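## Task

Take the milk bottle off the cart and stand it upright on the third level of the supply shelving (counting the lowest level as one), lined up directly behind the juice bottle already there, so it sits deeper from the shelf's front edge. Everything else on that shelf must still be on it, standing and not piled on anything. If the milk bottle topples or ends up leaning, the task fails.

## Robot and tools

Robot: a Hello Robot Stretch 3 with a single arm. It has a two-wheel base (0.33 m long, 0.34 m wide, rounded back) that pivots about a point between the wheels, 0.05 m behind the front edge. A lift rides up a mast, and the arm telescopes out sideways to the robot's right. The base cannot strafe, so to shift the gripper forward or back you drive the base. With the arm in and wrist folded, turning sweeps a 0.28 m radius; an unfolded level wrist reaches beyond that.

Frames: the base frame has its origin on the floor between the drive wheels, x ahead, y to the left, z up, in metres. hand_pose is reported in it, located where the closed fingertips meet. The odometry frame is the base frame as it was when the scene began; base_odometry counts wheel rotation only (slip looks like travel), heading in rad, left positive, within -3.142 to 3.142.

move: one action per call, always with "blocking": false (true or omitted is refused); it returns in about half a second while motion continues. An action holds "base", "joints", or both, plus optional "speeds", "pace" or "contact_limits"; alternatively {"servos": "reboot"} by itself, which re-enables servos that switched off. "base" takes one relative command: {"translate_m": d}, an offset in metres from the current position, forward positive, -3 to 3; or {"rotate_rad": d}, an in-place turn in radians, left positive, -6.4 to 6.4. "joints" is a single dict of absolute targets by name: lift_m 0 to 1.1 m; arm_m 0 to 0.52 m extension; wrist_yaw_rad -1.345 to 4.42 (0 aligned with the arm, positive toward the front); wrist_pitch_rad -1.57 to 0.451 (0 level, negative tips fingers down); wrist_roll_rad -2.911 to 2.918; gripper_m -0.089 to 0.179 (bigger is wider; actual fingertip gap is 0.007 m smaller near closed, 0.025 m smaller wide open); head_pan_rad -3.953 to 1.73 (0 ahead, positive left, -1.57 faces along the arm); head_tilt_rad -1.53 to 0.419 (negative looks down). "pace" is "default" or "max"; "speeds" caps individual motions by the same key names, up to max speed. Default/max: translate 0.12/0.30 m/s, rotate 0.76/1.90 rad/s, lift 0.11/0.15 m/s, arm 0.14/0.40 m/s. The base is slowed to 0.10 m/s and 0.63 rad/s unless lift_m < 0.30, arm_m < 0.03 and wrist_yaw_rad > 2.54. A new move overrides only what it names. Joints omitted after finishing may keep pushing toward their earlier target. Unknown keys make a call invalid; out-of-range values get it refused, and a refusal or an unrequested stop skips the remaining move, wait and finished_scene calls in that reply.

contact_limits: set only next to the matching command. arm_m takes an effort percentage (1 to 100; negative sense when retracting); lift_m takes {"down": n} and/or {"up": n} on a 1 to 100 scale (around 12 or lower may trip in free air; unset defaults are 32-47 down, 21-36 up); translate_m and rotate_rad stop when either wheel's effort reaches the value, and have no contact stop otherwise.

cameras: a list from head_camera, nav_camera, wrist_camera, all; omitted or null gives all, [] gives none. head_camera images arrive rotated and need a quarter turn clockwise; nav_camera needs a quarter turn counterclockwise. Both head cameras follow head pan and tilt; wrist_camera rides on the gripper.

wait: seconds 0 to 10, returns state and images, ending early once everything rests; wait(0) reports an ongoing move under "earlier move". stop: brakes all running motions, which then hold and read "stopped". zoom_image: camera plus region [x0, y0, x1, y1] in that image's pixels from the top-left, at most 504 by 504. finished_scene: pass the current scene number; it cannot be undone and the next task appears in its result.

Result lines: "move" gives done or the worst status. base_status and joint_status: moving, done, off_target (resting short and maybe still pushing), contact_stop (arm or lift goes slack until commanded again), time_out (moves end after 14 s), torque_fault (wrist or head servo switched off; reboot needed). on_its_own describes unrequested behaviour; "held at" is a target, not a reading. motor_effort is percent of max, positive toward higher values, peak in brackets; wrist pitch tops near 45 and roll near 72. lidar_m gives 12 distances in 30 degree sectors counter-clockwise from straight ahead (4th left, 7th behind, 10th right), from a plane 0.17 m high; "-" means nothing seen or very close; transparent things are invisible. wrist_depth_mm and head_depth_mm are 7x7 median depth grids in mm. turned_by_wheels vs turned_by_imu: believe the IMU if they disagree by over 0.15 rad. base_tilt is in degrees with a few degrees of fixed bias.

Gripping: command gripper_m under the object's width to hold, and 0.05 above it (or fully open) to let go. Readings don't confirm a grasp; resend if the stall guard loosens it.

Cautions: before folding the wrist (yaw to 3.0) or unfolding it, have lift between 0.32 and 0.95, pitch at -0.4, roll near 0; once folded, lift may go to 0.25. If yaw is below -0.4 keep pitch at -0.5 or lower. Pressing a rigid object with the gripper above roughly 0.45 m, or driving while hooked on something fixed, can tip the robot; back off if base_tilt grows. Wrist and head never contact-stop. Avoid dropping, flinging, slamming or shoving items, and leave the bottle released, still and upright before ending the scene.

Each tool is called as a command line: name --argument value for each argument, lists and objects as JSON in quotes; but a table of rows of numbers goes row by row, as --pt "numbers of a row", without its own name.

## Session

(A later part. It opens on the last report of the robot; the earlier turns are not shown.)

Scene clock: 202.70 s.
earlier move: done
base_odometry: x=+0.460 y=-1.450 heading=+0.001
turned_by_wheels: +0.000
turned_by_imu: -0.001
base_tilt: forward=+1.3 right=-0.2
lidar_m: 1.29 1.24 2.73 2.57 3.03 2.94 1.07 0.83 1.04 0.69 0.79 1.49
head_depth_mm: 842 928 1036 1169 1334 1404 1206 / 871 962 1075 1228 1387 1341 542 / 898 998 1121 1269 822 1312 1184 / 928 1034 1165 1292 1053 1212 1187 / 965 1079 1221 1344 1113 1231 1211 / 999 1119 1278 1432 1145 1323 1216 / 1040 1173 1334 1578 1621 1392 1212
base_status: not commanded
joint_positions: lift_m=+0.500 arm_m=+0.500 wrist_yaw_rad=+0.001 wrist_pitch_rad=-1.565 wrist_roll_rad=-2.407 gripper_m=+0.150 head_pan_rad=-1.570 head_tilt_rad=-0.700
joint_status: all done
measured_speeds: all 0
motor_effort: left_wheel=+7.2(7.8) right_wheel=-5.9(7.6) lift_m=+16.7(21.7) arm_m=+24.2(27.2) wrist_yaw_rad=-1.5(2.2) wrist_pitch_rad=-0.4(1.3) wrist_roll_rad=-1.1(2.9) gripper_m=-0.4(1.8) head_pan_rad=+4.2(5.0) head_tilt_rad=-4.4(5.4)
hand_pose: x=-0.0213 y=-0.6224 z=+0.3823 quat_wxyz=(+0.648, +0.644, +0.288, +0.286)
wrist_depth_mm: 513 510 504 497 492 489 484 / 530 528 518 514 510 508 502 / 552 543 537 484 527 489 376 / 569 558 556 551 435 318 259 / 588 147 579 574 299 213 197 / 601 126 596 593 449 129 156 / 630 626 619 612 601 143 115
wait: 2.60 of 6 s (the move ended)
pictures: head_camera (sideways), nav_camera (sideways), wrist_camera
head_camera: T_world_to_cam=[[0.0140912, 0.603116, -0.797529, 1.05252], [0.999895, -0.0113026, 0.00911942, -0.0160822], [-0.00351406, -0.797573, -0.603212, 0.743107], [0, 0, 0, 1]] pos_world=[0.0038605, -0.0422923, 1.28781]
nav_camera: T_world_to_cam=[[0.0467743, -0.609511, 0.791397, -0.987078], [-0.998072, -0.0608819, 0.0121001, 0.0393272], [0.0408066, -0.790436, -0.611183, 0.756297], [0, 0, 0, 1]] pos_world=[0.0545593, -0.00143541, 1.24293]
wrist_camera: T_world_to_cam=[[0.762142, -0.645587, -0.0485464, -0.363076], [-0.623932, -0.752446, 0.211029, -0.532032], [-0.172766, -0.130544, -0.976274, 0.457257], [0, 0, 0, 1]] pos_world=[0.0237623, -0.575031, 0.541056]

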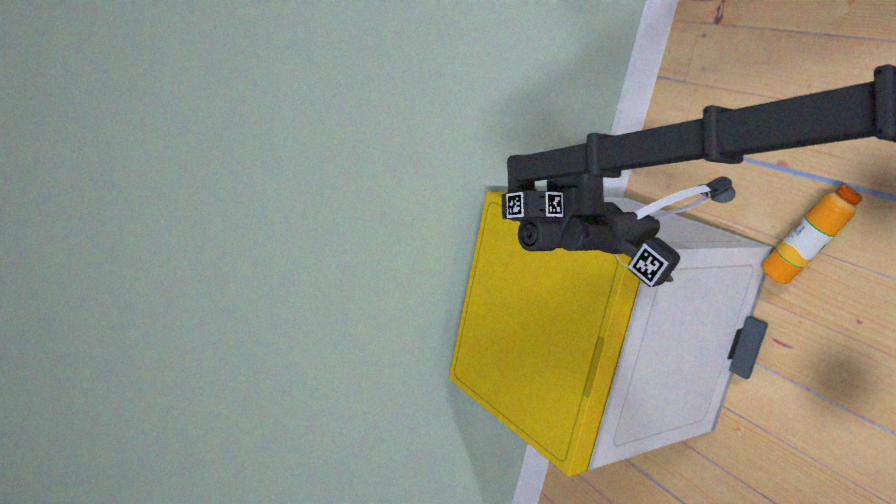

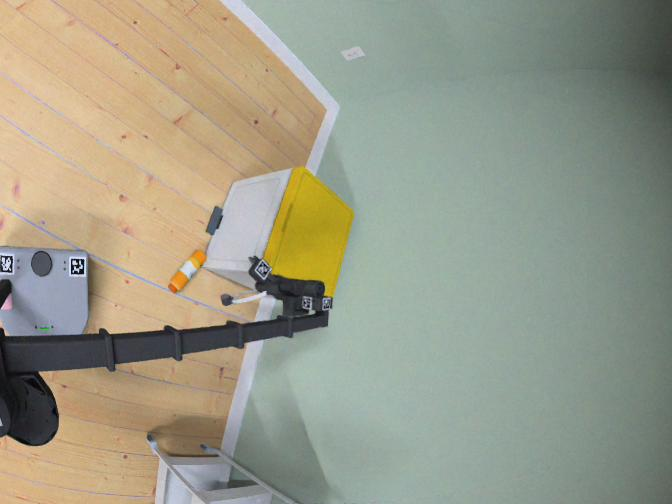

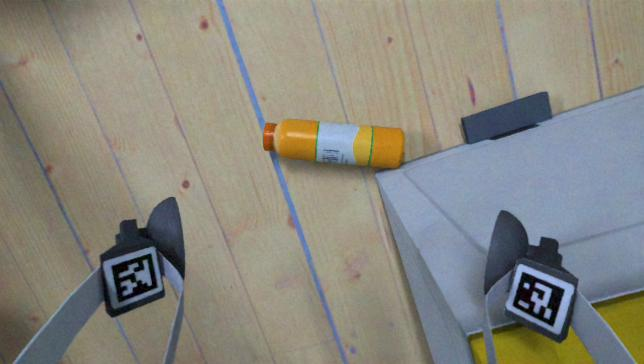

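move --joints '{"wrist_roll_rad":2.43,"arm_m":0.474}' --base '{"translate_m":-0.005}' --blocking false --cameras '[]'

wait --seconds 6 --cameras '["wrist_camera"]'

move --joints '{"lift_m":0.32}' --contact_limits '{"lift_m":{"down":14}}' --blocking false --cameras '[]'

wait --seconds 5 --cameras '["wrist_camera","nav_camera"]'

Scene clock: 204.33 s.
move: moving
base_odometry: x=+0.455 y=-1.450 heading=+0.001
turned_by_wheels: +0.000
turned_by_imu: +0.000
base_tilt: forward=+1.5 right=-0.7
lidar_m: 1.29 1.25 2.72 2.57 3.01 2.94 1.06 0.83 1.04 0.70 0.80 1.49
head_depth_mm: 838 924 1031 1164 1338 1403 1211 / 867 957 1073 1216 1395 1346 543 / 896 995 1127 1276 809 1381 1208 / 929 1032 1172 1304 1048 1163 1186 / 959 1076 1224 1345 1115 1237 1206 / 997 1118 1286 1405 1144 1316 1219 / 1037 1172 1342 1581 1637 1397 1219
base_status: translate_m moving
joint_positions: lift_m=+0.500 arm_m=+0.483 wrist_yaw_rad=+0.005 wrist_pitch_rad=-1.572 wrist_roll_rad=-1.753 gripper_m=+0.150 head_pan_rad=-1.570 head_tilt_rad=-0.700
joint_status: arm_m moving; wrist_roll_rad moving
measured_speeds: translate_m=+0.000 rotate_rad=+0.000 lift_m=+0.000 arm_m=-0.053 wrist_yaw_rad=-0.050 wrist_pitch_rad=+0.000 wrist_roll_rad=+2.158 head_pan_rad=+0.000 head_tilt_rad=+0.000
motor_effort: left_wheel=+1.6(5.2) right_wheel=-14.1(14.1) lift_m=+16.5(16.7) arm_m=-23.7(25.2) wrist_yaw_rad=-3.9(7.2) wrist_pitch_rad=+0.8(2.3) wrist_roll_rad=+3.1(10.2) gripper_m=+0.5(1.2) head_pan_rad=+3.8(4.7) head_tilt_rad=-3.6(4.2)
hand_pose: x=-0.0214 y=-0.6037 z=+0.3825 quat_wxyz=(+0.703, +0.705, +0.066, +0.066)
wrist_depth_mm: 477 519 509 504 497 461 257 / 523 530 525 515 511 346 210 / 544 544 537 526 475 272 184 / 573 563 554 548 539 225 159 / 595 147 578 574 565 152 143 / 601 126 601 588 580 125 122 / 640 633 618 603 599 595 109

Scene clock: 206.93 s.
earlier move: done
base_odometry: x=+0.455 y=-1.450 heading=+0.001
turned_by_wheels: +0.000
turned_by_imu: -0.001
base_tilt: forward=+1.3 right=-0.1
lidar_m: 1.29 1.26 2.72 2.56 3.02 2.94 1.06 0.82 1.04 0.70 0.80 1.49
head_depth_mm: 843 925 1031 1166 1334 1407 1203 / 870 957 1076 1216 1387 1342 543 / 897 999 1115 1273 805 1319 1205 / 929 1033 1166 1297 1060 1186 1187 / 961 1074 1224 1347 1114 1236 1213 / 996 1119 1279 1404 1146 1321 1216 / 1039 1173 1342 1571 1620 1388 1219
base_status: done
joint_positions: lift_m=+0.500 arm_m=+0.474 wrist_yaw_rad=+0.002 wrist_pitch_rad=-1.567 wrist_roll_rad=+2.427 gripper_m=+0.150 head_pan_rad=-1.570 head_tilt_rad=-0.700
joint_status: all done
measured_speeds: all 0
motor_effort: left_wheel=+2.6(5.2) right_wheel=-8.3(14.1) lift_m=+16.5(16.7) arm_m=-23.7(26.4) wrist_yaw_rad=-1.2(7.2) wrist_pitch_rad=+0.4(2.3) wrist_roll_rad=+1.3(10.2) gripper_m=-0.3(1.4) head_pan_rad=+3.0(4.8) head_tilt_rad=-3.4(4.2)
hand_pose: x=-0.0214 y=-0.5955 z=+0.3824 quat_wxyz=(-0.293, -0.293, -0.645, -0.643)
wrist_depth_mm: 518 508 507 495 494 491 482 / 536 529 522 514 513 501 499 / 549 543 541 524 526 520 513 / 566 568 561 540 542 529 529 / 561 147 567 507 561 152 550 / 482 126 342 455 587 128 569 / 381 330 247 354 597 593 115
wait: 2.60 of 6 s (the move ended)
wrist_camera: T_world_to_cam=[[0.732179, 0.678973, -0.0539372, 0.444582], [0.673288, -0.709527, 0.207979, -0.457391], [0.102942, -0.188593, -0.976645, 0.432336], [0, 0, 0, 1]] pos_world=[-0.062063, -0.544855, 0.541346]

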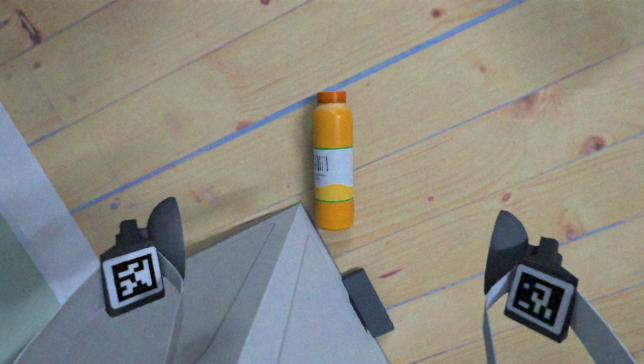

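Scene clock: 207.43 s.
move: moving
base_odometry: x=+0.455 y=-1.450 heading=+0.001
turned_by_wheels: +0.000
turned_by_imu: +0.000
base_tilt: forward=+1.3 right=-0.2
lidar_m: 1.29 1.26 2.72 2.57 3.01 2.94 1.06 0.82 1.04 0.70 0.79 1.49
head_depth_mm: 843 928 1028 1163 1338 1406 1205 / 868 957 1076 1217 1408 1376 565 / 896 992 1116 1267 816 1316 1181 / 930 1034 1166 1296 1077 1142 1185 / 962 1076 1219 1348 1114 1228 1213 / 998 1122 1285 1406 1151 1312 1217 / 1034 1170 1347 1574 1626 1399 1221
base_status: not commanded
joint_positions: lift_m=+0.475 arm_m=+0.474 wrist_yaw_rad=+0.002 wrist_pitch_rad=-1.567 wrist_roll_rad=+2.427 gripper_m=+0.150 head_pan_rad=-1.570 head_tilt_rad=-0.700
joint_status: lift_m moving
measured_speeds: translate_m=+0.000 rotate_rad=+0.000 lift_m=-0.097 arm_m=+0.000 wrist_yaw_rad=+0.000 wrist_pitch_rad=+0.000 wrist_roll_rad=+0.000 head_pan_rad=+0.000 head_tilt_rad=+0.000
motor_effort: left_wheel=+3.1(3.3) right_wheel=-8.1(8.3) lift_m=+13.0(18.0) arm_m=-23.5(24.1) wrist_yaw_rad=-2.1(2.3) wrist_pitch_rad=+0.0(0.7) wrist_roll_rad=+1.0(1.3) gripper_m=-0.9(1.3) head_pan_rad=+2.6(3.8) head_tilt_rad=-3.0(3.8)
contact_limits: lift_m down 14 (down: maximum 72; up: maximum 65)
hand_pose: x=-0.0214 y=-0.5956 z=+0.3571 quat_wxyz=(-0.293, -0.293, -0.645, -0.642)
wrist_depth_mm: 497 492 486 486 473 474 464 / 509 508 501 495 487 484 475 / 528 526 517 509 505 499 489 / 543 540 538 524 521 514 507 / 560 147 546 494 539 152 524 / 473 126 339 450 554 128 538 / 382 332 247 353 578 575 115

Scene clock: 209.40 s.
earlier move: done
base_odometry: x=+0.455 y=-1.450 heading=+0.001
turned_by_wheels: +0.000
turned_by_imu: -0.001
base_tilt: forward=+1.3 right=-0.2
lidar_m: 1.30 1.25 2.73 2.57 3.02 2.94 1.06 0.83 1.04 0.70 0.80 1.49
head_depth_mm: 840 924 1028 1163 1339 1403 1203 / 867 957 1072 1214 1407 1411 1181 / 898 992 1113 1275 1415 890 1147 / 928 1034 1162 1292 1143 1088 1178 / 961 1073 1221 1349 1115 1233 1211 / 995 1119 1274 1401 1148 1322 1218 / 1035 1169 1340 1566 1612 1394 1219
base_status: not commanded
joint_positions: lift_m=+0.320 arm_m=+0.474 wrist_yaw_rad=+0.002 wrist_pitch_rad=-1.566 wrist_roll_rad=+2.427 gripper_m=+0.150 head_pan_rad=-1.570 head_tilt_rad=-0.700
joint_status: all done
measured_speeds: all 0
motor_effort: left_wheel=+2.8(3.4) right_wheel=-8.1(8.7) lift_m=+16.6(20.7) arm_m=-22.4(24.1) wrist_yaw_rad=-2.2(2.6) wrist_pitch_rad=-0.3(0.8) wrist_roll_rad=+1.2(1.4) gripper_m=-0.2(1.6) head_pan_rad=+3.4(4.8) head_tilt_rad=-2.7(3.8)
contact_limits: lift_m down 14 (down: maximum 72; up: maximum 65)
hand_pose: x=-0.0214 y=-0.5957 z=+0.2024 quat_wxyz=(-0.293, -0.293, -0.645, -0.642)
wrist_depth_mm: 347 342 339 332 333 328 324 / 359 352 349 344 341 340 335 / 368 367 361 307 351 348 343 / 382 380 373 319 363 359 356 / 398 147 388 332 377 152 366 / 408 126 340 346 388 127 377 / 380 329 246 356 403 403 115
wait: 1.97 of 5 s (the move ended)
pictures: nav_camera (sideways), wrist_camera
nav_camera: T_world_to_cam=[[0.0467743, -0.609511, 0.791397, -0.987078], [-0.998072, -0.0608819, 0.0121001, 0.0393272], [0.0408066, -0.790436, -0.611183, 0.756297], [0, 0, 0, 1]] pos_world=[0.0545593, -0.00143541, 1.24293]
wrist_camera: T_world_to_cam=[[0.732204, 0.678908, -0.0544197, 0.435008], [0.67326, -0.709399, 0.208503, -0.420055], [0.102949, -0.189305, -0.976506, 0.256003], [0, 0, 0, 1]] pos_world=[-0.0620629, -0.544855, 0.361244]

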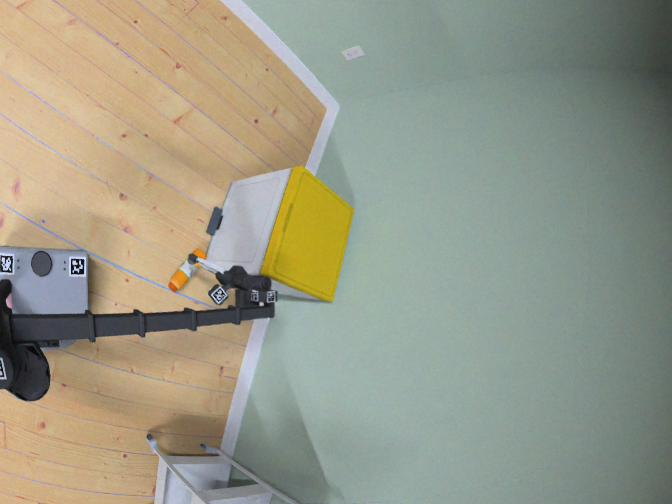

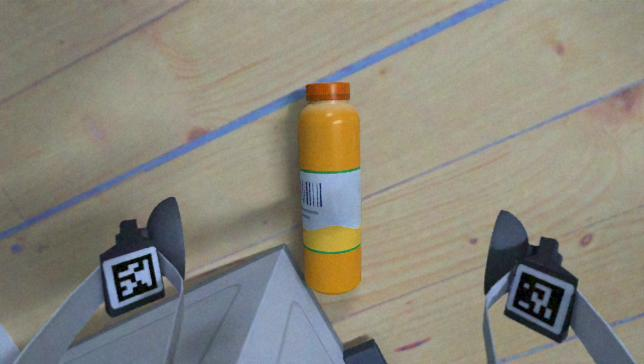

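move --joints '{"lift_m":0.165,"arm_m":0.478}' --base '{"translate_m":-0.005}' --speeds '{"lift_m":0.06}' --contact_limits '{"lift_m":{"down":14}}' --blocking false --cameras '[]'

wait --seconds 6 --cameras '["wrist_camera"]'

Scene clock: 211.00 s.
move: moving
base_odometry: x=+0.450 y=-1.450 heading=+0.001
turned_by_wheels: +0.000
turned_by_imu: +0.000
base_tilt: forward=+1.4 right=-0.6
lidar_m: 1.30 1.26 2.72 2.57 3.03 2.93 1.06 0.82 1.04 0.70 0.79 1.50
head_depth_mm: 838 924 1027 1163 1333 1409 1206 / 866 956 1069 1218 1401 1414 1208 / 895 994 1120 1277 1429 922 1157 / 928 1030 1165 1298 1140 1090 1180 / 961 1075 1216 1342 1108 1238 1222 / 998 1119 1273 1404 1145 1315 1221 / 1033 1168 1335 1578 1575 1386 1221
base_status: translate_m moving
joint_positions: lift_m=+0.299 arm_m=+0.478 wrist_yaw_rad=+0.002 wrist_pitch_rad=-1.566 wrist_roll_rad=+2.427 gripper_m=+0.150 head_pan_rad=-1.570 head_tilt_rad=-0.700
joint_status: lift_m moving; arm_m moving
measured_speeds: translate_m=+0.000 rotate_rad=+0.000 lift_m=-0.060 arm_m=+0.000 wrist_yaw_rad=+0.000 wrist_pitch_rad=+0.000 wrist_roll_rad=+0.000 head_pan_rad=+0.000 head_tilt_rad=+0.000
motor_effort: left_wheel=-2.5(5.3) right_wheel=-4.6(10.0) lift_m=+13.7(20.4) arm_m=+24.9(25.9) wrist_yaw_rad=-1.7(2.4) wrist_pitch_rad=+0.1(0.3) wrist_roll_rad=+0.9(1.3) gripper_m=-0.3(1.5) head_pan_rad=+2.8(4.2) head_tilt_rad=-2.0(2.8)
contact_limits: lift_m down 14 (down: maximum 72; up: maximum 65)
hand_pose: x=-0.0214 y=-0.5997 z=+0.1812 quat_wxyz=(-0.293, -0.293, -0.645, -0.642)
wrist_depth_mm: 329 325 321 318 316 311 307 / 339 336 332 327 325 320 316 / 349 347 343 290 337 331 327 / 365 359 354 297 347 340 337 / 375 147 366 308 358 152 348 / 387 126 351 318 370 126 357 / 393 339 249 347 381 381 115

Scene clock: 213.67 s.
earlier move: done
base_odometry: x=+0.450 y=-1.450 heading=+0.001
turned_by_wheels: +0.000
turned_by_imu: -0.001
base_tilt: forward=+1.4 right=-0.1
lidar_m: 1.30 1.26 2.73 2.58 3.02 2.93 1.06 0.82 1.04 0.70 0.79 1.50
head_depth_mm: 838 924 1029 1158 1335 1413 1201 / 865 957 1074 1220 1404 1413 1207 / 894 994 1115 1271 1450 1342 1048 / 923 1034 1160 1305 1146 1144 1166 / 959 1072 1217 1347 1111 1233 1211 / 991 1117 1276 1400 1148 1316 1207 / 1030 1171 1342 1572 1585 1390 1217
base_status: done
joint_positions: lift_m=+0.165 arm_m=+0.478 wrist_yaw_rad=+0.002 wrist_pitch_rad=-1.566 wrist_roll_rad=+2.427 gripper_m=+0.150 head_pan_rad=-1.570 head_tilt_rad=-0.700
joint_status: all done
measured_speeds: all 0
motor_effort: left_wheel=-2.0(5.3) right_wheel=-4.6(10.0) lift_m=+16.4(20.4) arm_m=+24.2(27.2) wrist_yaw_rad=-1.8(2.4) wrist_pitch_rad=-0.6(0.9) wrist_roll_rad=+1.1(1.3) gripper_m=-0.1(1.6) head_pan_rad=+3.4(4.5) head_tilt_rad=-1.4(2.9)
contact_limits: lift_m down 14 (down: maximum 72; up: maximum 65)
hand_pose: x=-0.0214 y=-0.5997 z=+0.0474 quat_wxyz=(-0.293, -0.293, -0.645, -0.642)
wrist_depth_mm: 198 197 194 192 190 188 186 / 205 203 202 155 194 193 192 / 212 210 207 150 201 199 198 / 221 217 215 153 207 205 204 / 227 148 222 159 215 210 210 / 233 126 231 164 221 129 217 / 244 243 235 169 230 229 115
wait: 2.67 of 6 s (the move ended)
wrist_camera: T_world_to_cam=[[0.732366, 0.678726, -0.0545051, 0.429216], [0.673084, -0.709522, 0.208652, -0.390685], [0.102945, -0.189497, -0.97647, 0.103774], [0, 0, 0, 1]] pos_world=[-0.0620624, -0.548855, 0.206244]

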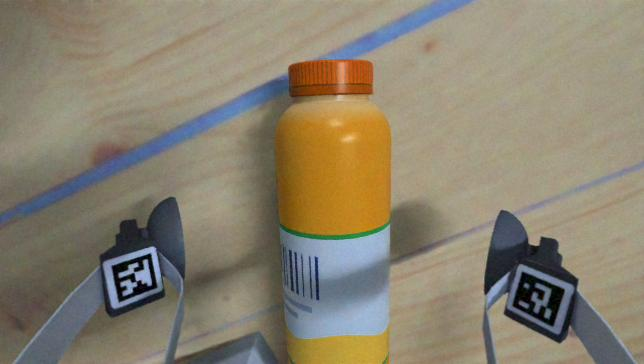

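move --joints '{"lift_m":0.153}' --speeds '{"lift_m":0.05}' --contact_limits '{"lift_m":{"down":14}}' --blocking false --cameras '[]'

wait --seconds 2 --cameras '[]'

move --joints '{"gripper_m":0.015}' --blocking false --cameras '[]'

wait --seconds 4 --cameras '["wrist_camera"]'

move --joints '{"lift_m":0.35}' --blocking false --cameras '[]'

wait --seconds 4 --cameras '["wrist_camera"]'

Scene clock: 214.70 s.
move: moving
base_odometry: x=+0.450 y=-1.450 heading=+0.001
turned_by_wheels: +0.000
turned_by_imu: +0.000
base_tilt: forward=+1.4 right=+0.0
lidar_m: 1.30 1.26 2.72 2.57 3.02 2.93 1.06 0.82 1.04 0.70 0.80 1.50
head_depth_mm: 840 928 1033 1159 1330 1403 1205 / 864 956 1071 1215 1401 1411 1206 / 892 993 1116 1278 1445 1343 1041 / 926 1031 1169 1302 1147 1136 1160 / 959 1071 1214 1344 1108 1227 1220 / 999 1117 1275 1396 1151 1312 1217 / 1036 1168 1337 1569 1577 1389 1222
base_status: not commanded
joint_positions: lift_m=+0.153 arm_m=+0.478 wrist_yaw_rad=+0.002 wrist_pitch_rad=-1.566 wrist_roll_rad=+2.427 gripper_m=+0.150 head_pan_rad=-1.570 head_tilt_rad=-0.700
joint_status: lift_m moving
measured_speeds: translate_m=+0.000 rotate_rad=+0.000 lift_m=-0.002 arm_m=+0.000 wrist_yaw_rad=+0.000 wrist_pitch_rad=+0.000 wrist_roll_rad=+0.000 head_pan_rad=+0.000 head_tilt_rad=+0.000
motor_effort: left_wheel=-2.0(2.2) right_wheel=-3.7(4.8) lift_m=+18.9(19.0) arm_m=+23.5(25.2) wrist_yaw_rad=-1.7(2.4) wrist_pitch_rad=-0.7(0.8) wrist_roll_rad=+1.0(1.4) gripper_m=-1.0(1.1) head_pan_rad=+2.3(3.5) head_tilt_rad=-1.4(2.2)
contact_limits: lift_m down 14 (down: maximum 72; up: maximum 65)
hand_pose: x=-0.0214 y=-0.5997 z=+0.0354 quat_wxyz=(-0.293, -0.293, -0.645, -0.642)
wrist_depth_mm: 188 186 184 181 179 177 175 / 193 192 189 141 184 183 180 / 200 198 196 138 189 189 186 / 208 204 203 140 195 194 192 / 214 148 210 146 202 197 198 / 219 126 217 150 209 128 204 / 229 228 224 156 215 215 115

Scene clock: 214.97 s.
earlier move: done
base_odometry: x=+0.450 y=-1.450 heading=+0.001
turned_by_wheels: +0.000
turned_by_imu: +0.000
base_tilt: forward=+1.3 right=-0.3
lidar_m: 1.30 1.26 2.73 2.56 3.02 2.94 1.06 0.82 1.04 0.70 0.79 1.50
head_depth_mm: 838 926 1028 1162 1324 1405 1205 / 865 957 1070 1214 1398 1414 1213 / 894 995 1115 1272 1453 1346 1044 / 925 1027 1168 1291 1143 1136 1164 / 957 1074 1221 1340 1114 1232 1215 / 999 1120 1283 1404 1150 1321 1216 / 1036 1167 1349 1562 1580 1402 1216
base_status: not commanded
joint_positions: lift_m=+0.153 arm_m=+0.478 wrist_yaw_rad=+0.002 wrist_pitch_rad=-1.566 wrist_roll_rad=+2.427 gripper_m=+0.150 head_pan_rad=-1.570 head_tilt_rad=-0.700
joint_status: all done
measured_speeds: all 0
motor_effort: left_wheel=-2.0(2.2) right_wheel=-4.5(4.8) lift_m=+16.6(19.0) arm_m=+24.4(25.3) wrist_yaw_rad=-1.7(2.4) wrist_pitch_rad=+0.0(1.1) wrist_roll_rad=+1.0(1.4) gripper_m=-1.0(1.1) head_pan_rad=+2.8(3.7) head_tilt_rad=-1.6(2.2)
contact_limits: lift_m down 14 (down: maximum 72; up: maximum 65)
hand_pose: x=-0.0214 y=-0.5997 z=+0.0354 quat_wxyz=(-0.293, -0.293, -0.645, -0.642)
wrist_depth_mm: 187 186 183 181 179 177 175 / 193 192 189 141 184 182 181 / 200 197 195 137 189 188 186 / 207 204 202 140 195 195 192 / 214 148 209 146 202 196 198 / 219 126 217 150 209 128 204 / 229 227 223 156 215 215 115
wait: 0.27 of 2 s (the move ended)

Scene clock: 215.47 s.
move: moving
base_odometry: x=+0.450 y=-1.450 heading=+0.001
turned_by_wheels: +0.000
turned_by_imu: +0.000
base_tilt: forward=+1.4 right=-0.3
lidar_m: 1.30 1.26 2.73 2.57 3.01 2.94 1.06 0.82 1.04 0.70 0.79 1.50
head_depth_mm: 839 923 1031 1163 1333 1409 1212 / 867 955 1069 1215 1404 1411 1208 / 895 994 1111 1278 1452 1341 1045 / 928 1033 1170 1297 1142 1138 1163 / 958 1069 1211 1340 1109 1224 1213 / 998 1121 1272 1403 1151 1315 1217 / 1030 1168 1343 1568 1568 1393 1219
base_status: not commanded
joint_positions: lift_m=+0.153 arm_m=+0.478 wrist_yaw_rad=+0.002 wrist_pitch_rad=-1.566 wrist_roll_rad=+2.427 gripper_m=+0.113 head_pan_rad=-1.570 head_tilt_rad=-0.700
joint_status: gripper_m moving
measured_speeds: all 0
motor_effort: left_wheel=-1.9(2.3) right_wheel=-4.2(5.0) lift_m=+16.9(17.0) arm_m=+24.8(24.9) wrist_yaw_rad=-2.1(2.1) wrist_pitch_rad=+0.1(0.7) wrist_roll_rad=+0.7(1.3) gripper_m=-79.3(82.3) head_pan_rad=+3.0(3.2) head_tilt_rad=-1.3(1.8)
contact_limits: lift_m down 14 (down: maximum 72; up: maximum 65)
hand_pose: x=-0.0214 y=-0.5997 z=+0.0354 quat_wxyz=(-0.293, -0.293, -0.645, -0.642)
wrist_depth_mm: 187 185 184 181 179 177 175 / 193 192 189 141 184 182 180 / 201 197 196 137 189 189 186 / 207 204 202 141 195 195 192 / 215 210 206 146 201 198 198 / 222 124 215 150 208 125 205 / - 229 224 156 215 215 211

Scene clock: 216.83 s.
earlier move: done
base_odometry: x=+0.450 y=-1.450 heading=+0.001
turned_by_wheels: +0.000
turned_by_imu: +0.000
base_tilt: forward=+1.3 right=-0.2
lidar_m: 1.30 1.26 2.72 2.58 3.00 2.93 1.06 0.82 1.04 0.70 0.79 1.50
head_depth_mm: 839 925 1034 1165 1328 1410 1208 / 864 956 1067 1215 1397 1418 1206 / 894 992 1114 1275 1456 1343 1040 / 926 1035 1165 1295 1140 1136 1165 / 958 1077 1217 1348 1113 1230 1208 / 993 1115 1277 1401 1149 1312 1208 / 1032 1164 1341 1569 1579 1391 1216
base_status: not commanded
joint_positions: lift_m=+0.153 arm_m=+0.478 wrist_yaw_rad=+0.002 wrist_pitch_rad=-1.565 wrist_roll_rad=+2.427 gripper_m=+0.016 head_pan_rad=-1.570 head_tilt_rad=-0.700
joint_status: all done
measured_speeds: all 0
motor_effort: left_wheel=-1.9(2.3) right_wheel=-4.7(5.0) lift_m=+18.2(18.2) arm_m=+23.9(25.0) wrist_yaw_rad=-2.2(2.3) wrist_pitch_rad=-0.5(0.8) wrist_roll_rad=+0.8(1.3) gripper_m=-16.6(86.9) head_pan_rad=+3.0(4.2) head_tilt_rad=-1.0(1.8)
contact_limits: lift_m down 14 (down: maximum 72; up: maximum 65)
hand_pose: x=-0.0214 y=-0.5999 z=+0.0353 quat_wxyz=(-0.293, -0.293, -0.645, -0.642)
wrist_depth_mm: 188 185 183 181 179 177 175 / 193 191 188 141 185 182 180 / 199 197 195 137 189 188 185 / 206 204 202 140 195 194 192 / 214 211 162 145 152 200 198 / 222 218 132 150 130 207 204 / 231 226 224 155 217 213 212
wait: 1.37 of 4 s (the move ended)
wrist_camera: T_world_to_cam=[[0.732356, 0.678691, -0.0550671, 0.428713], [0.673094, -0.709339, 0.209243, -0.388243], [0.10295, -0.190306, -0.976312, 0.0914634], [0, 0, 0, 1]] pos_world=[-0.0620624, -0.548954, 0.194142]

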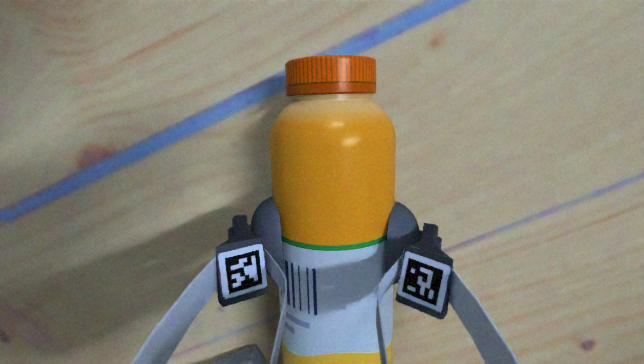

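Scene clock: 217.33 s.
move: moving
base_odometry: x=+0.450 y=-1.450 heading=+0.001
turned_by_wheels: +0.000
turned_by_imu: +0.000
base_tilt: forward=+1.4 right=-0.2
lidar_m: 1.30 1.26 2.73 2.57 3.03 2.93 1.06 0.82 1.04 0.70 0.79 1.50
head_depth_mm: 840 924 1030 1162 1329 1410 1206 / 863 960 1070 1218 1408 1409 1208 / 897 994 1116 1270 1450 1318 1046 / 925 1032 1160 1304 1144 1120 1158 / 959 1076 1216 1341 1116 1236 1207 / 999 1119 1283 1403 1151 1317 1211 / 1035 1167 1340 1576 1578 1392 1214
base_status: not commanded
joint_positions: lift_m=+0.178 arm_m=+0.478 wrist_yaw_rad=+0.002 wrist_pitch_rad=-1.563 wrist_roll_rad=+2.427 gripper_m=+0.016 head_pan_rad=-1.570 head_tilt_rad=-0.700
joint_status: lift_m moving
measured_speeds: translate_m=+0.000 rotate_rad=+0.000 lift_m=+0.097 arm_m=+0.000 wrist_yaw_rad=+0.000 wrist_pitch_rad=+0.000 wrist_roll_rad=+0.000 head_pan_rad=+0.000 head_tilt_rad=+0.000
motor_effort: left_wheel=-1.9(2.3) right_wheel=-4.0(4.9) lift_m=+36.7(40.3) arm_m=+23.4(24.3) wrist_yaw_rad=-1.9(2.1) wrist_pitch_rad=-0.7(1.6) wrist_roll_rad=+1.1(1.3) gripper_m=-15.8(16.5) head_pan_rad=+2.5(3.9) head_tilt_rad=-1.3(1.6)
hand_pose: x=-0.0214 y=-0.6005 z=+0.0605 quat_wxyz=(-0.294, -0.292, -0.646, -0.641)
wrist_depth_mm: 207 205 203 200 198 195 193 / 213 212 210 131 203 201 198 / 221 219 216 131 209 208 205 / 229 226 223 135 215 214 211 / 237 236 158 146 151 222 219 / 247 242 135 154 129 228 226 / 256 251 244 166 240 236 235

Scene clock: 219.47 s.
earlier move: done
base_odometry: x=+0.450 y=-1.450 heading=+0.001
turned_by_wheels: +0.000
turned_by_imu: -0.001
base_tilt: forward=+1.3 right=-0.2
lidar_m: 1.30 1.26 2.73 2.57 3.02 2.94 1.06 0.82 1.04 0.70 0.79 1.50
head_depth_mm: 836 926 1030 1161 1332 1411 1209 / 868 958 1071 1211 1407 1420 1163 / 895 993 1111 1271 1401 898 1152 / 926 1033 1167 1297 1104 1086 1195 / 961 1071 1218 1349 1114 1227 1214 / 995 1117 1281 1404 1149 1315 1212 / 1037 1165 1337 1574 1579 1401 1220
base_status: not commanded
joint_positions: lift_m=+0.350 arm_m=+0.478 wrist_yaw_rad=+0.002 wrist_pitch_rad=-1.562 wrist_roll_rad=+2.427 gripper_m=+0.015 head_pan_rad=-1.570 head_tilt_rad=-0.700
joint_status: all done
measured_speeds: all 0
motor_effort: left_wheel=-2.1(2.3) right_wheel=-4.3(5.2) lift_m=+35.8(41.6) arm_m=+22.7(24.4) wrist_yaw_rad=-1.7(2.3) wrist_pitch_rad=-0.9(1.7) wrist_roll_rad=+1.0(1.4) gripper_m=-0.8(16.5) head_pan_rad=+3.4(4.7) head_tilt_rad=-0.7(1.7)
hand_pose: x=-0.0214 y=-0.6009 z=+0.2323 quat_wxyz=(-0.294, -0.292, -0.646, -0.641)
wrist_depth_mm: 379 370 367 365 357 352 349 / 390 383 379 335 368 366 359 / 403 397 391 342 383 376 371 / 415 411 404 350 396 390 385 / 429 428 417 150 403 402 393 / 445 439 130 136 133 417 409 / 457 379 228 341 432 430 427
wait: 2.13 of 4 s (the move ended)
wrist_camera: T_world_to_cam=[[0.732366, 0.678467, -0.0576375, 0.440702], [0.673084, -0.708551, 0.211927, -0.43032], [0.102947, -0.194003, -0.975584, 0.281201], [0, 0, 0, 1]] pos_world=[-0.0620624, -0.549351, 0.390933]

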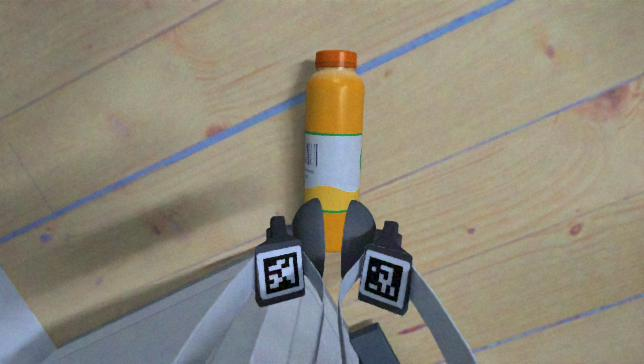

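move --joints '{"gripper_m":0.14}' --blocking false --cameras '[]'

wait --seconds 3 --cameras '[]'

move --joints '{"lift_m":0.147}' --speeds '{"lift_m":0.07}' --contact_limits '{"lift_m":{"down":14}}' --blocking false --cameras '[]'

wait --seconds 5 --cameras '["wrist_camera"]'

move --joints '{"gripper_m":-0.06}' --blocking false --cameras '[]'

wait --seconds 4 --cameras '["wrist_camera"]'

Scene clock: 220.50 s.
move: moving
base_odometry: x=+0.450 y=-1.450 heading=+0.001
turned_by_wheels: +0.000
turned_by_imu: +0.000
base_tilt: forward=+1.4 right=-0.1
lidar_m: 1.30 1.26 2.73 2.57 3.02 2.94 1.06 0.82 1.04 0.70 0.79 1.50
head_depth_mm: 839 926 1024 1163 1336 1409 1202 / 865 958 1066 1214 1393 1417 1162 / 897 992 1121 1268 1395 900 1146 / 923 1034 1167 1301 1108 1068 1185 / 960 1077 1216 1343 1115 1228 1209 / 991 1111 1277 1404 1145 1312 1217 / 1033 1166 1342 1565 1581 1391 1217
base_status: not commanded
joint_positions: lift_m=+0.350 arm_m=+0.478 wrist_yaw_rad=+0.002 wrist_pitch_rad=-1.562 wrist_roll_rad=+2.427 gripper_m=+0.052 head_pan_rad=-1.570 head_tilt_rad=-0.700
joint_status: gripper_m moving
measured_speeds: all 0
motor_effort: left_wheel=-1.9(2.2) right_wheel=-3.5(4.8) lift_m=+35.6(36.0) arm_m=+23.3(23.5) wrist_yaw_rad=-1.9(2.2) wrist_pitch_rad=-0.8(1.6) wrist_roll_rad=+1.0(1.3) gripper_m=+76.8(78.9) head_pan_rad=+2.2(3.6) head_tilt_rad=-0.3(0.9)
hand_pose: x=-0.0214 y=-0.6009 z=+0.2323 quat_wxyz=(-0.294, -0.292, -0.646, -0.641)
wrist_depth_mm: 377 371 368 361 359 352 352 / 390 383 376 334 368 363 364 / 401 394 392 341 381 378 373 / 417 413 408 350 392 391 385 / 428 423 158 356 155 403 397 / 449 440 134 381 128 415 409 / 454 314 246 342 434 429 424

Scene clock: 221.77 s.
earlier move: done
base_odometry: x=+0.450 y=-1.450 heading=+0.001
turned_by_wheels: +0.000
turned_by_imu: +0.000
base_tilt: forward=+1.3 right=-0.1
lidar_m: 1.30 1.26 2.72 2.57 3.02 2.94 1.06 0.82 1.04 0.70 0.79 1.50
head_depth_mm: 842 924 1031 1162 1335 1409 1201 / 868 952 1069 1214 1400 1406 1157 / 895 992 1119 1276 1391 898 1152 / 928 1031 1169 1294 1109 1084 1184 / 960 1073 1212 1349 1111 1229 1215 / 994 1118 1276 1401 1146 1312 1215 / 1035 1163 1338 1572 1589 1391 1214
base_status: not commanded
joint_positions: lift_m=+0.350 arm_m=+0.478 wrist_yaw_rad=+0.002 wrist_pitch_rad=-1.562 wrist_roll_rad=+2.427 gripper_m=+0.140 head_pan_rad=-1.570 head_tilt_rad=-0.700
joint_status: all done
measured_speeds: all 0
motor_effort: left_wheel=-1.8(2.2) right_wheel=-4.1(4.9) lift_m=+35.7(36.0) arm_m=+22.6(23.5) wrist_yaw_rad=-1.8(2.3) wrist_pitch_rad=-1.0(2.1) wrist_roll_rad=+1.1(1.3) gripper_m=-0.4(81.1) head_pan_rad=+2.8(3.6) head_tilt_rad=-0.7(0.9)
hand_pose: x=-0.0214 y=-0.6009 z=+0.2323 quat_wxyz=(-0.294, -0.292, -0.646, -0.641)
wrist_depth_mm: 376 373 367 361 357 355 351 / 388 382 380 332 369 366 359 / 406 398 393 341 382 375 373 / 414 412 402 351 398 389 386 / 429 149 416 376 408 392 395 / 443 125 338 414 421 127 410 / 102 339 247 341 438 433 417
wait: 1.27 of 3 s (the move ended)

Scene clock: 222.27 s.
move: moving
base_odometry: x=+0.450 y=-1.450 heading=+0.001
turned_by_wheels: +0.000
turned_by_imu: +0.000
base_tilt: forward=+1.3 right=-0.1
lidar_m: 1.30 1.26 2.73 2.56 3.01 2.93 1.06 0.82 1.04 0.70 0.80 1.50
head_depth_mm: 839 923 1028 1155 1333 1402 1205 / 866 957 1068 1209 1402 1406 1184 / 897 992 1119 1273 1400 908 1145 / 924 1030 1160 1300 1147 1083 1189 / 959 1070 1220 1346 1115 1234 1218 / 994 1117 1274 1412 1149 1313 1212 / 1033 1169 1341 1575 1586 1390 1216
base_status: not commanded
joint_positions: lift_m=+0.327 arm_m=+0.478 wrist_yaw_rad=+0.002 wrist_pitch_rad=-1.562 wrist_roll_rad=+2.427 gripper_m=+0.140 head_pan_rad=-1.570 head_tilt_rad=-0.700
joint_status: lift_m moving
measured_speeds: translate_m=+0.000 rotate_rad=+0.000 lift_m=-0.070 arm_m=+0.000 wrist_yaw_rad=+0.000 wrist_pitch_rad=+0.000 wrist_roll_rad=+0.000 head_pan_rad=+0.000 head_tilt_rad=+0.000
motor_effort: left_wheel=-2.0(2.1) right_wheel=-4.4(5.0) lift_m=+18.3(31.4) arm_m=+21.5(22.9) wrist_yaw_rad=-2.2(2.2) wrist_pitch_rad=-0.6(1.8) wrist_roll_rad=+1.1(1.3) gripper_m=-0.2(0.7) head_pan_rad=+2.4(3.5) head_tilt_rad=-0.2(0.7)
contact_limits: lift_m down 14 (down: maximum 72; up: maximum 65)
hand_pose: x=-0.0214 y=-0.6009 z=+0.2094 quat_wxyz=(-0.294, -0.292, -0.646, -0.641)
wrist_depth_mm: 357 352 348 344 341 336 332 / 369 365 360 315 352 348 344 / 383 376 370 319 364 357 353 / 398 391 385 328 376 371 365 / 410 149 397 342 387 373 377 / 424 124 340 400 403 126 390 / 102 338 246 340 416 410 399

Scene clock: 225.30 s.
earlier move: done
base_odometry: x=+0.450 y=-1.450 heading=+0.001
turned_by_wheels: +0.000
turned_by_imu: -0.001
base_tilt: forward=+1.4 right=-0.2
lidar_m: 1.30 1.26 2.73 2.56 3.01 2.94 1.06 0.82 1.04 0.70 0.79 1.50
head_depth_mm: 840 926 1031 1161 1335 1408 1205 / 865 957 1075 1207 1396 1411 1208 / 894 990 1111 1269 1451 1318 1123 / 926 1033 1166 1299 1145 1132 1175 / 960 1070 1222 1345 1107 1231 1209 / 998 1121 1284 1400 1150 1313 1218 / 1033 1165 1345 1578 1578 1396 1218
base_status: not commanded
joint_positions: lift_m=+0.147 arm_m=+0.478 wrist_yaw_rad=+0.002 wrist_pitch_rad=-1.562 wrist_roll_rad=+2.427 gripper_m=+0.140 head_pan_rad=-1.570 head_tilt_rad=-0.700
joint_status: all done
measured_speeds: all 0
motor_effort: left_wheel=-2.1(2.4) right_wheel=-4.2(5.0) lift_m=+16.4(31.4) arm_m=+21.5(22.9) wrist_yaw_rad=-1.8(2.4) wrist_pitch_rad=-1.4(1.8) wrist_roll_rad=+0.8(1.4) gripper_m=+0.0(1.3) head_pan_rad=+2.2(3.5) head_tilt_rad=+0.8(1.0)
contact_limits: lift_m down 14 (down: maximum 72; up: maximum 65)
hand_pose: x=-0.0214 y=-0.6009 z=+0.0293 quat_wxyz=(-0.294, -0.292, -0.646, -0.641)
wrist_depth_mm: 182 180 178 128 172 171 169 / 188 185 183 125 177 176 174 / 195 191 189 129 182 182 180 / 200 198 195 134 189 188 186 / 207 152 201 139 196 192 191 / 215 125 209 144 203 127 197 / 102 222 218 150 211 209 202
wait: 3.03 of 5 s (the move ended)
wrist_camera: T_world_to_cam=[[0.732366, 0.678467, -0.0576375, 0.429001], [0.673084, -0.708551, 0.211927, -0.387298], [0.102947, -0.194003, -0.975584, 0.0831573], [0, 0, 0, 1]] pos_world=[-0.0620624, -0.549351, 0.187933]

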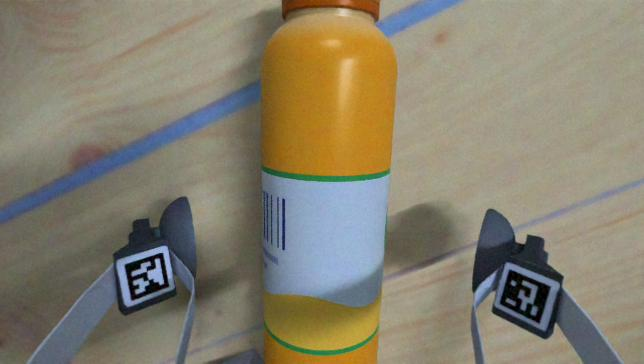

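Scene clock: 225.80 s.
move: moving
base_odometry: x=+0.450 y=-1.450 heading=+0.001
turned_by_wheels: +0.000
turned_by_imu: +0.000
base_tilt: forward=+1.3 right=-0.2
lidar_m: 1.30 1.26 2.73 2.56 3.03 2.93 1.06 0.82 1.04 0.70 0.79 1.50
head_depth_mm: 840 924 1028 1160 1335 1419 1205 / 864 960 1072 1211 1402 1405 1206 / 895 990 1112 1271 1452 1321 1127 / 926 1029 1163 1294 1143 1141 1181 / 957 1074 1217 1344 1113 1234 1210 / 993 1118 1277 1399 1147 1317 1224 / 1038 1164 1343 1573 1584 1396 1214
base_status: not commanded
joint_positions: lift_m=+0.147 arm_m=+0.478 wrist_yaw_rad=+0.002 wrist_pitch_rad=-1.562 wrist_roll_rad=+2.427 gripper_m=+0.103 head_pan_rad=-1.570 head_tilt_rad=-0.700
joint_status: gripper_m moving
measured_speeds: all 0
motor_effort: left_wheel=-2.0(2.2) right_wheel=-4.3(5.0) lift_m=+16.2(16.4) arm_m=+21.1(22.0) wrist_yaw_rad=-1.9(2.1) wrist_pitch_rad=-0.7(1.5) wrist_roll_rad=+1.2(1.3) gripper_m=-78.9(80.4) head_pan_rad=+2.9(3.1) head_tilt_rad=+1.0(1.0)
contact_limits: lift_m down 14 (down: maximum 72; up: maximum 65)
hand_pose: x=-0.0214 y=-0.6009 z=+0.0293 quat_wxyz=(-0.294, -0.292, -0.646, -0.641)
wrist_depth_mm: 182 180 177 128 172 171 169 / 187 185 183 125 177 176 174 / 194 192 189 129 182 181 179 / 201 198 196 134 188 188 185 / 208 205 153 140 195 193 192 / 216 125 153 144 202 130 198 / - 220 217 150 210 209 204

Scene clock: 227.83 s.
earlier move: done
base_odometry: x=+0.450 y=-1.450 heading=+0.001
turned_by_wheels: +0.000
turned_by_imu: -0.001
base_tilt: forward=+1.4 right=-0.1
lidar_m: 1.30 1.26 2.73 2.58 3.01 2.93 1.06 0.82 1.04 0.70 0.79 1.50
head_depth_mm: 840 920 1029 1157 1336 1412 1214 / 867 957 1066 1215 1403 1411 1209 / 896 995 1120 1269 1454 1315 1118 / 924 1034 1161 1302 1144 1135 1170 / 965 1076 1215 1346 1111 1236 1209 / 994 1117 1280 1402 1143 1314 1215 / 1035 1167 1336 1571 1582 1400 1216
base_status: not commanded
joint_positions: lift_m=+0.147 arm_m=+0.478 wrist_yaw_rad=+0.001 wrist_pitch_rad=-1.559 wrist_roll_rad=+2.427 gripper_m=-0.058 head_pan_rad=-1.570 head_tilt_rad=-0.700
joint_status: all done
measured_speeds: all 0
motor_effort: left_wheel=-1.7(2.2) right_wheel=-3.1(5.0) lift_m=+39.1(39.2) arm_m=+20.5(22.3) wrist_yaw_rad=-1.3(2.2) wrist_pitch_rad=-2.0(2.2) wrist_roll_rad=+0.8(1.3) gripper_m=-39.7(99.7) head_pan_rad=+2.1(3.3) head_tilt_rad=+1.0(1.7)
contact_limits: lift_m down 14 (down: maximum 72; up: maximum 65)
hand_pose: x=-0.0214 y=-0.6015 z=+0.0292 quat_wxyz=(-0.295, -0.292, -0.647, -0.640)
wrist_depth_mm: 181 179 177 126 171 171 168 / 187 185 183 123 175 176 174 / 193 192 189 128 181 181 179 / 201 199 195 132 188 188 185 / 207 205 201 137 153 194 190 / 216 213 132 140 131 200 198 / 224 220 217 148 209 206 205
wait: 2.03 of 4 s (the move ended)
wrist_camera: T_world_to_cam=[[0.732852, 0.677811, -0.059156, 0.429005], [0.672585, -0.708576, 0.213424, -0.38779], [0.102745, -0.196196, -0.975167, 0.0816119], [0, 0, 0, 1]] pos_world=[-0.0619606, -0.54955, 0.187727]

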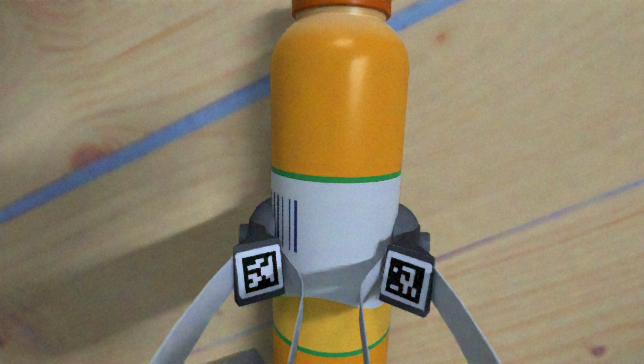

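move --joints '{"lift_m":0.25}' --speeds '{"lift_m":0.05}' --blocking false --cameras '[]'

wait --seconds 4 --cameras '["wrist_camera"]'

wait --seconds 3 --cameras '["wrist_camera"]'

Scene clock: 228.67 s.
move: moving
base_odometry: x=+0.450 y=-1.450 heading=+0.001
turned_by_wheels: +0.000
turned_by_imu: +0.000
base_tilt: forward=+1.3 right=-0.2
lidar_m: 1.30 1.26 2.73 2.57 3.01 2.94 1.06 0.82 1.04 0.70 0.80 1.50
head_depth_mm: 839 924 1029 1167 1332 1411 1210 / 866 956 1072 1214 1405 1408 1201 / 893 997 1114 1271 1444 1345 1052 / 925 1034 1167 1296 1144 1133 1164 / 961 1069 1215 1345 1114 1229 1211 / 998 1116 1277 1409 1144 1316 1215 / 1031 1170 1333 1577 1586 1395 1212
base_status: not commanded
joint_positions: lift_m=+0.166 arm_m=+0.478 wrist_yaw_rad=+0.001 wrist_pitch_rad=-1.559 wrist_roll_rad=+2.427 gripper_m=-0.056 head_pan_rad=-1.570 head_tilt_rad=-0.700
joint_status: lift_m moving
measured_speeds: translate_m=+0.000 rotate_rad=+0.000 lift_m=+0.050 arm_m=+0.000 wrist_yaw_rad=+0.000 wrist_pitch_rad=+0.000 wrist_roll_rad=+0.000 head_pan_rad=+0.000 head_tilt_rad=+0.000
motor_effort: left_wheel=-1.7(2.0) right_wheel=-3.5(3.8) lift_m=+40.0(42.7) arm_m=+20.2(21.4) wrist_yaw_rad=-1.6(2.3) wrist_pitch_rad=-1.6(2.3) wrist_roll_rad=+0.8(1.3) gripper_m=-15.0(16.1) head_pan_rad=+0.2(2.5) head_tilt_rad=+1.1(1.6)
hand_pose: x=-0.0214 y=-0.6015 z=+0.0481 quat_wxyz=(-0.295, -0.292, -0.647, -0.640)
wrist_depth_mm: 197 194 192 126 185 184 182 / 204 201 199 123 190 191 188 / 210 208 205 128 197 197 194 / 218 215 212 132 203 203 200 / 226 223 217 137 154 210 207 / 234 231 131 140 131 218 214 / 243 238 235 148 227 224 221

Scene clock: 230.77 s.
earlier move: done
base_odometry: x=+0.450 y=-1.450 heading=+0.001
turned_by_wheels: +0.000
turned_by_imu: -0.001
base_tilt: forward=+1.4 right=-0.1
lidar_m: 1.30 1.26 2.73 2.57 3.03 2.93 1.06 0.82 1.04 0.70 0.79 1.50
head_depth_mm: 839 926 1026 1162 1330 1403 1209 / 867 955 1068 1217 1397 1408 1207 / 894 992 1117 1275 1448 954 1070 / 928 1033 1166 1289 1144 1100 1162 / 959 1074 1218 1350 1111 1229 1214 / 996 1115 1269 1404 1151 1317 1213 / 1033 1166 1336 1573 1565 1393 1216
base_status: not commanded
joint_positions: lift_m=+0.250 arm_m=+0.478 wrist_yaw_rad=+0.001 wrist_pitch_rad=-1.559 wrist_roll_rad=+2.427 gripper_m=-0.056 head_pan_rad=-1.570 head_tilt_rad=-0.700
joint_status: all done
measured_speeds: all 0
motor_effort: left_wheel=-1.5(2.1) right_wheel=-3.6(4.0) lift_m=+39.3(42.7) arm_m=+19.6(21.5) wrist_yaw_rad=-1.8(2.4) wrist_pitch_rad=-1.2(2.3) wrist_roll_rad=+0.6(1.3) gripper_m=-14.8(16.6) head_pan_rad=+2.3(2.6) head_tilt_rad=+1.7(2.0)
hand_pose: x=-0.0214 y=-0.6015 z=+0.1322 quat_wxyz=(-0.295, -0.292, -0.647, -0.640)
wrist_depth_mm: 281 276 272 126 263 262 259 / 290 286 283 123 270 271 268 / 299 295 292 127 278 281 275 / 309 305 300 132 291 287 286 / 320 319 308 138 153 300 294 / 333 327 131 140 131 309 304 / 347 338 246 148 322 320 315
wait: 2.10 of 4 s (the move ended)
wrist_camera: T_world_to_cam=[[0.732852, 0.677811, -0.059156, 0.435098], [0.672585, -0.708576, 0.213424, -0.409773], [0.102745, -0.196196, -0.975167, 0.182054], [0, 0, 0, 1]] pos_world=[-0.0619606, -0.54955, 0.290727]

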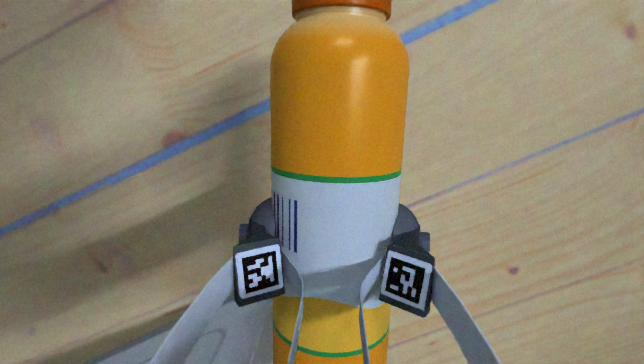

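Scene clock: 233.77 s.
base_odometry: x=+0.450 y=-1.450 heading=+0.001
turned_by_wheels: +0.000
turned_by_imu: -0.001
base_tilt: forward=+1.4 right=-0.1
lidar_m: 1.30 1.26 2.72 2.57 2.99 2.94 1.05 0.82 1.04 0.70 0.79 1.50
head_depth_mm: 837 928 1033 1161 1331 1400 1206 / 866 957 1070 1222 1397 1414 1209 / 896 995 1120 1278 1453 960 1066 / 927 1035 1160 1304 1145 1104 1166 / 960 1074 1216 1345 1111 1232 1213 / 993 1119 1280 1402 1145 1315 1217 / 1038 1168 1335 1576 1583 1393 1212
base_status: not commanded
joint_positions: lift_m=+0.250 arm_m=+0.478 wrist_yaw_rad=+0.001 wrist_pitch_rad=-1.559 wrist_roll_rad=+2.427 gripper_m=-0.056 head_pan_rad=-1.570 head_tilt_rad=-0.700
joint_status: all done
measured_speeds: all 0
motor_effort: left_wheel=-1.8(2.1) right_wheel=-3.6(4.0) lift_m=+39.2(42.7) arm_m=+18.9(21.5) wrist_yaw_rad=-1.4(2.4) wrist_pitch_rad=-1.8(2.3) wrist_roll_rad=+0.8(1.3) gripper_m=-15.1(16.6) head_pan_rad=+2.1(2.6) head_tilt_rad=+2.5(2.0)
hand_pose: x=-0.0214 y=-0.6015 z=+0.1322 quat_wxyz=(-0.295, -0.292, -0.647, -0.640)
wrist_depth_mm: 282 277 273 126 264 263 261 / 289 286 283 123 272 271 266 / 299 295 292 127 278 279 275 / 310 306 303 133 290 288 285 / 320 317 307 137 154 298 296 / 332 328 132 140 131 309 305 / 346 337 245 147 322 319 314
wait: 3.00 s; at rest by 0.27 s
wrist_camera: T_world_to_cam=[[0.732852, 0.677811, -0.059156, 0.435098], [0.672585, -0.708576, 0.213424, -0.409773], [0.102745, -0.196196, -0.975167, 0.182054], [0, 0, 0, 1]] pos_world=[-0.0619606, -0.54955, 0.290727]

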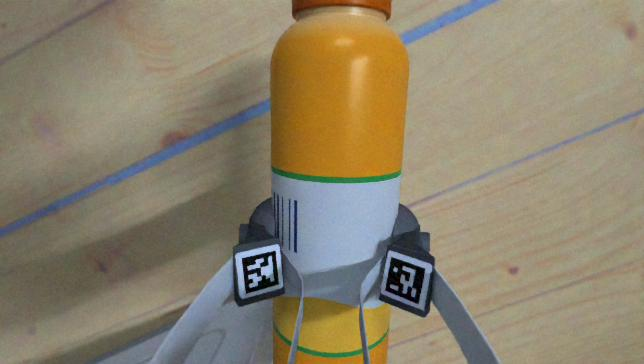

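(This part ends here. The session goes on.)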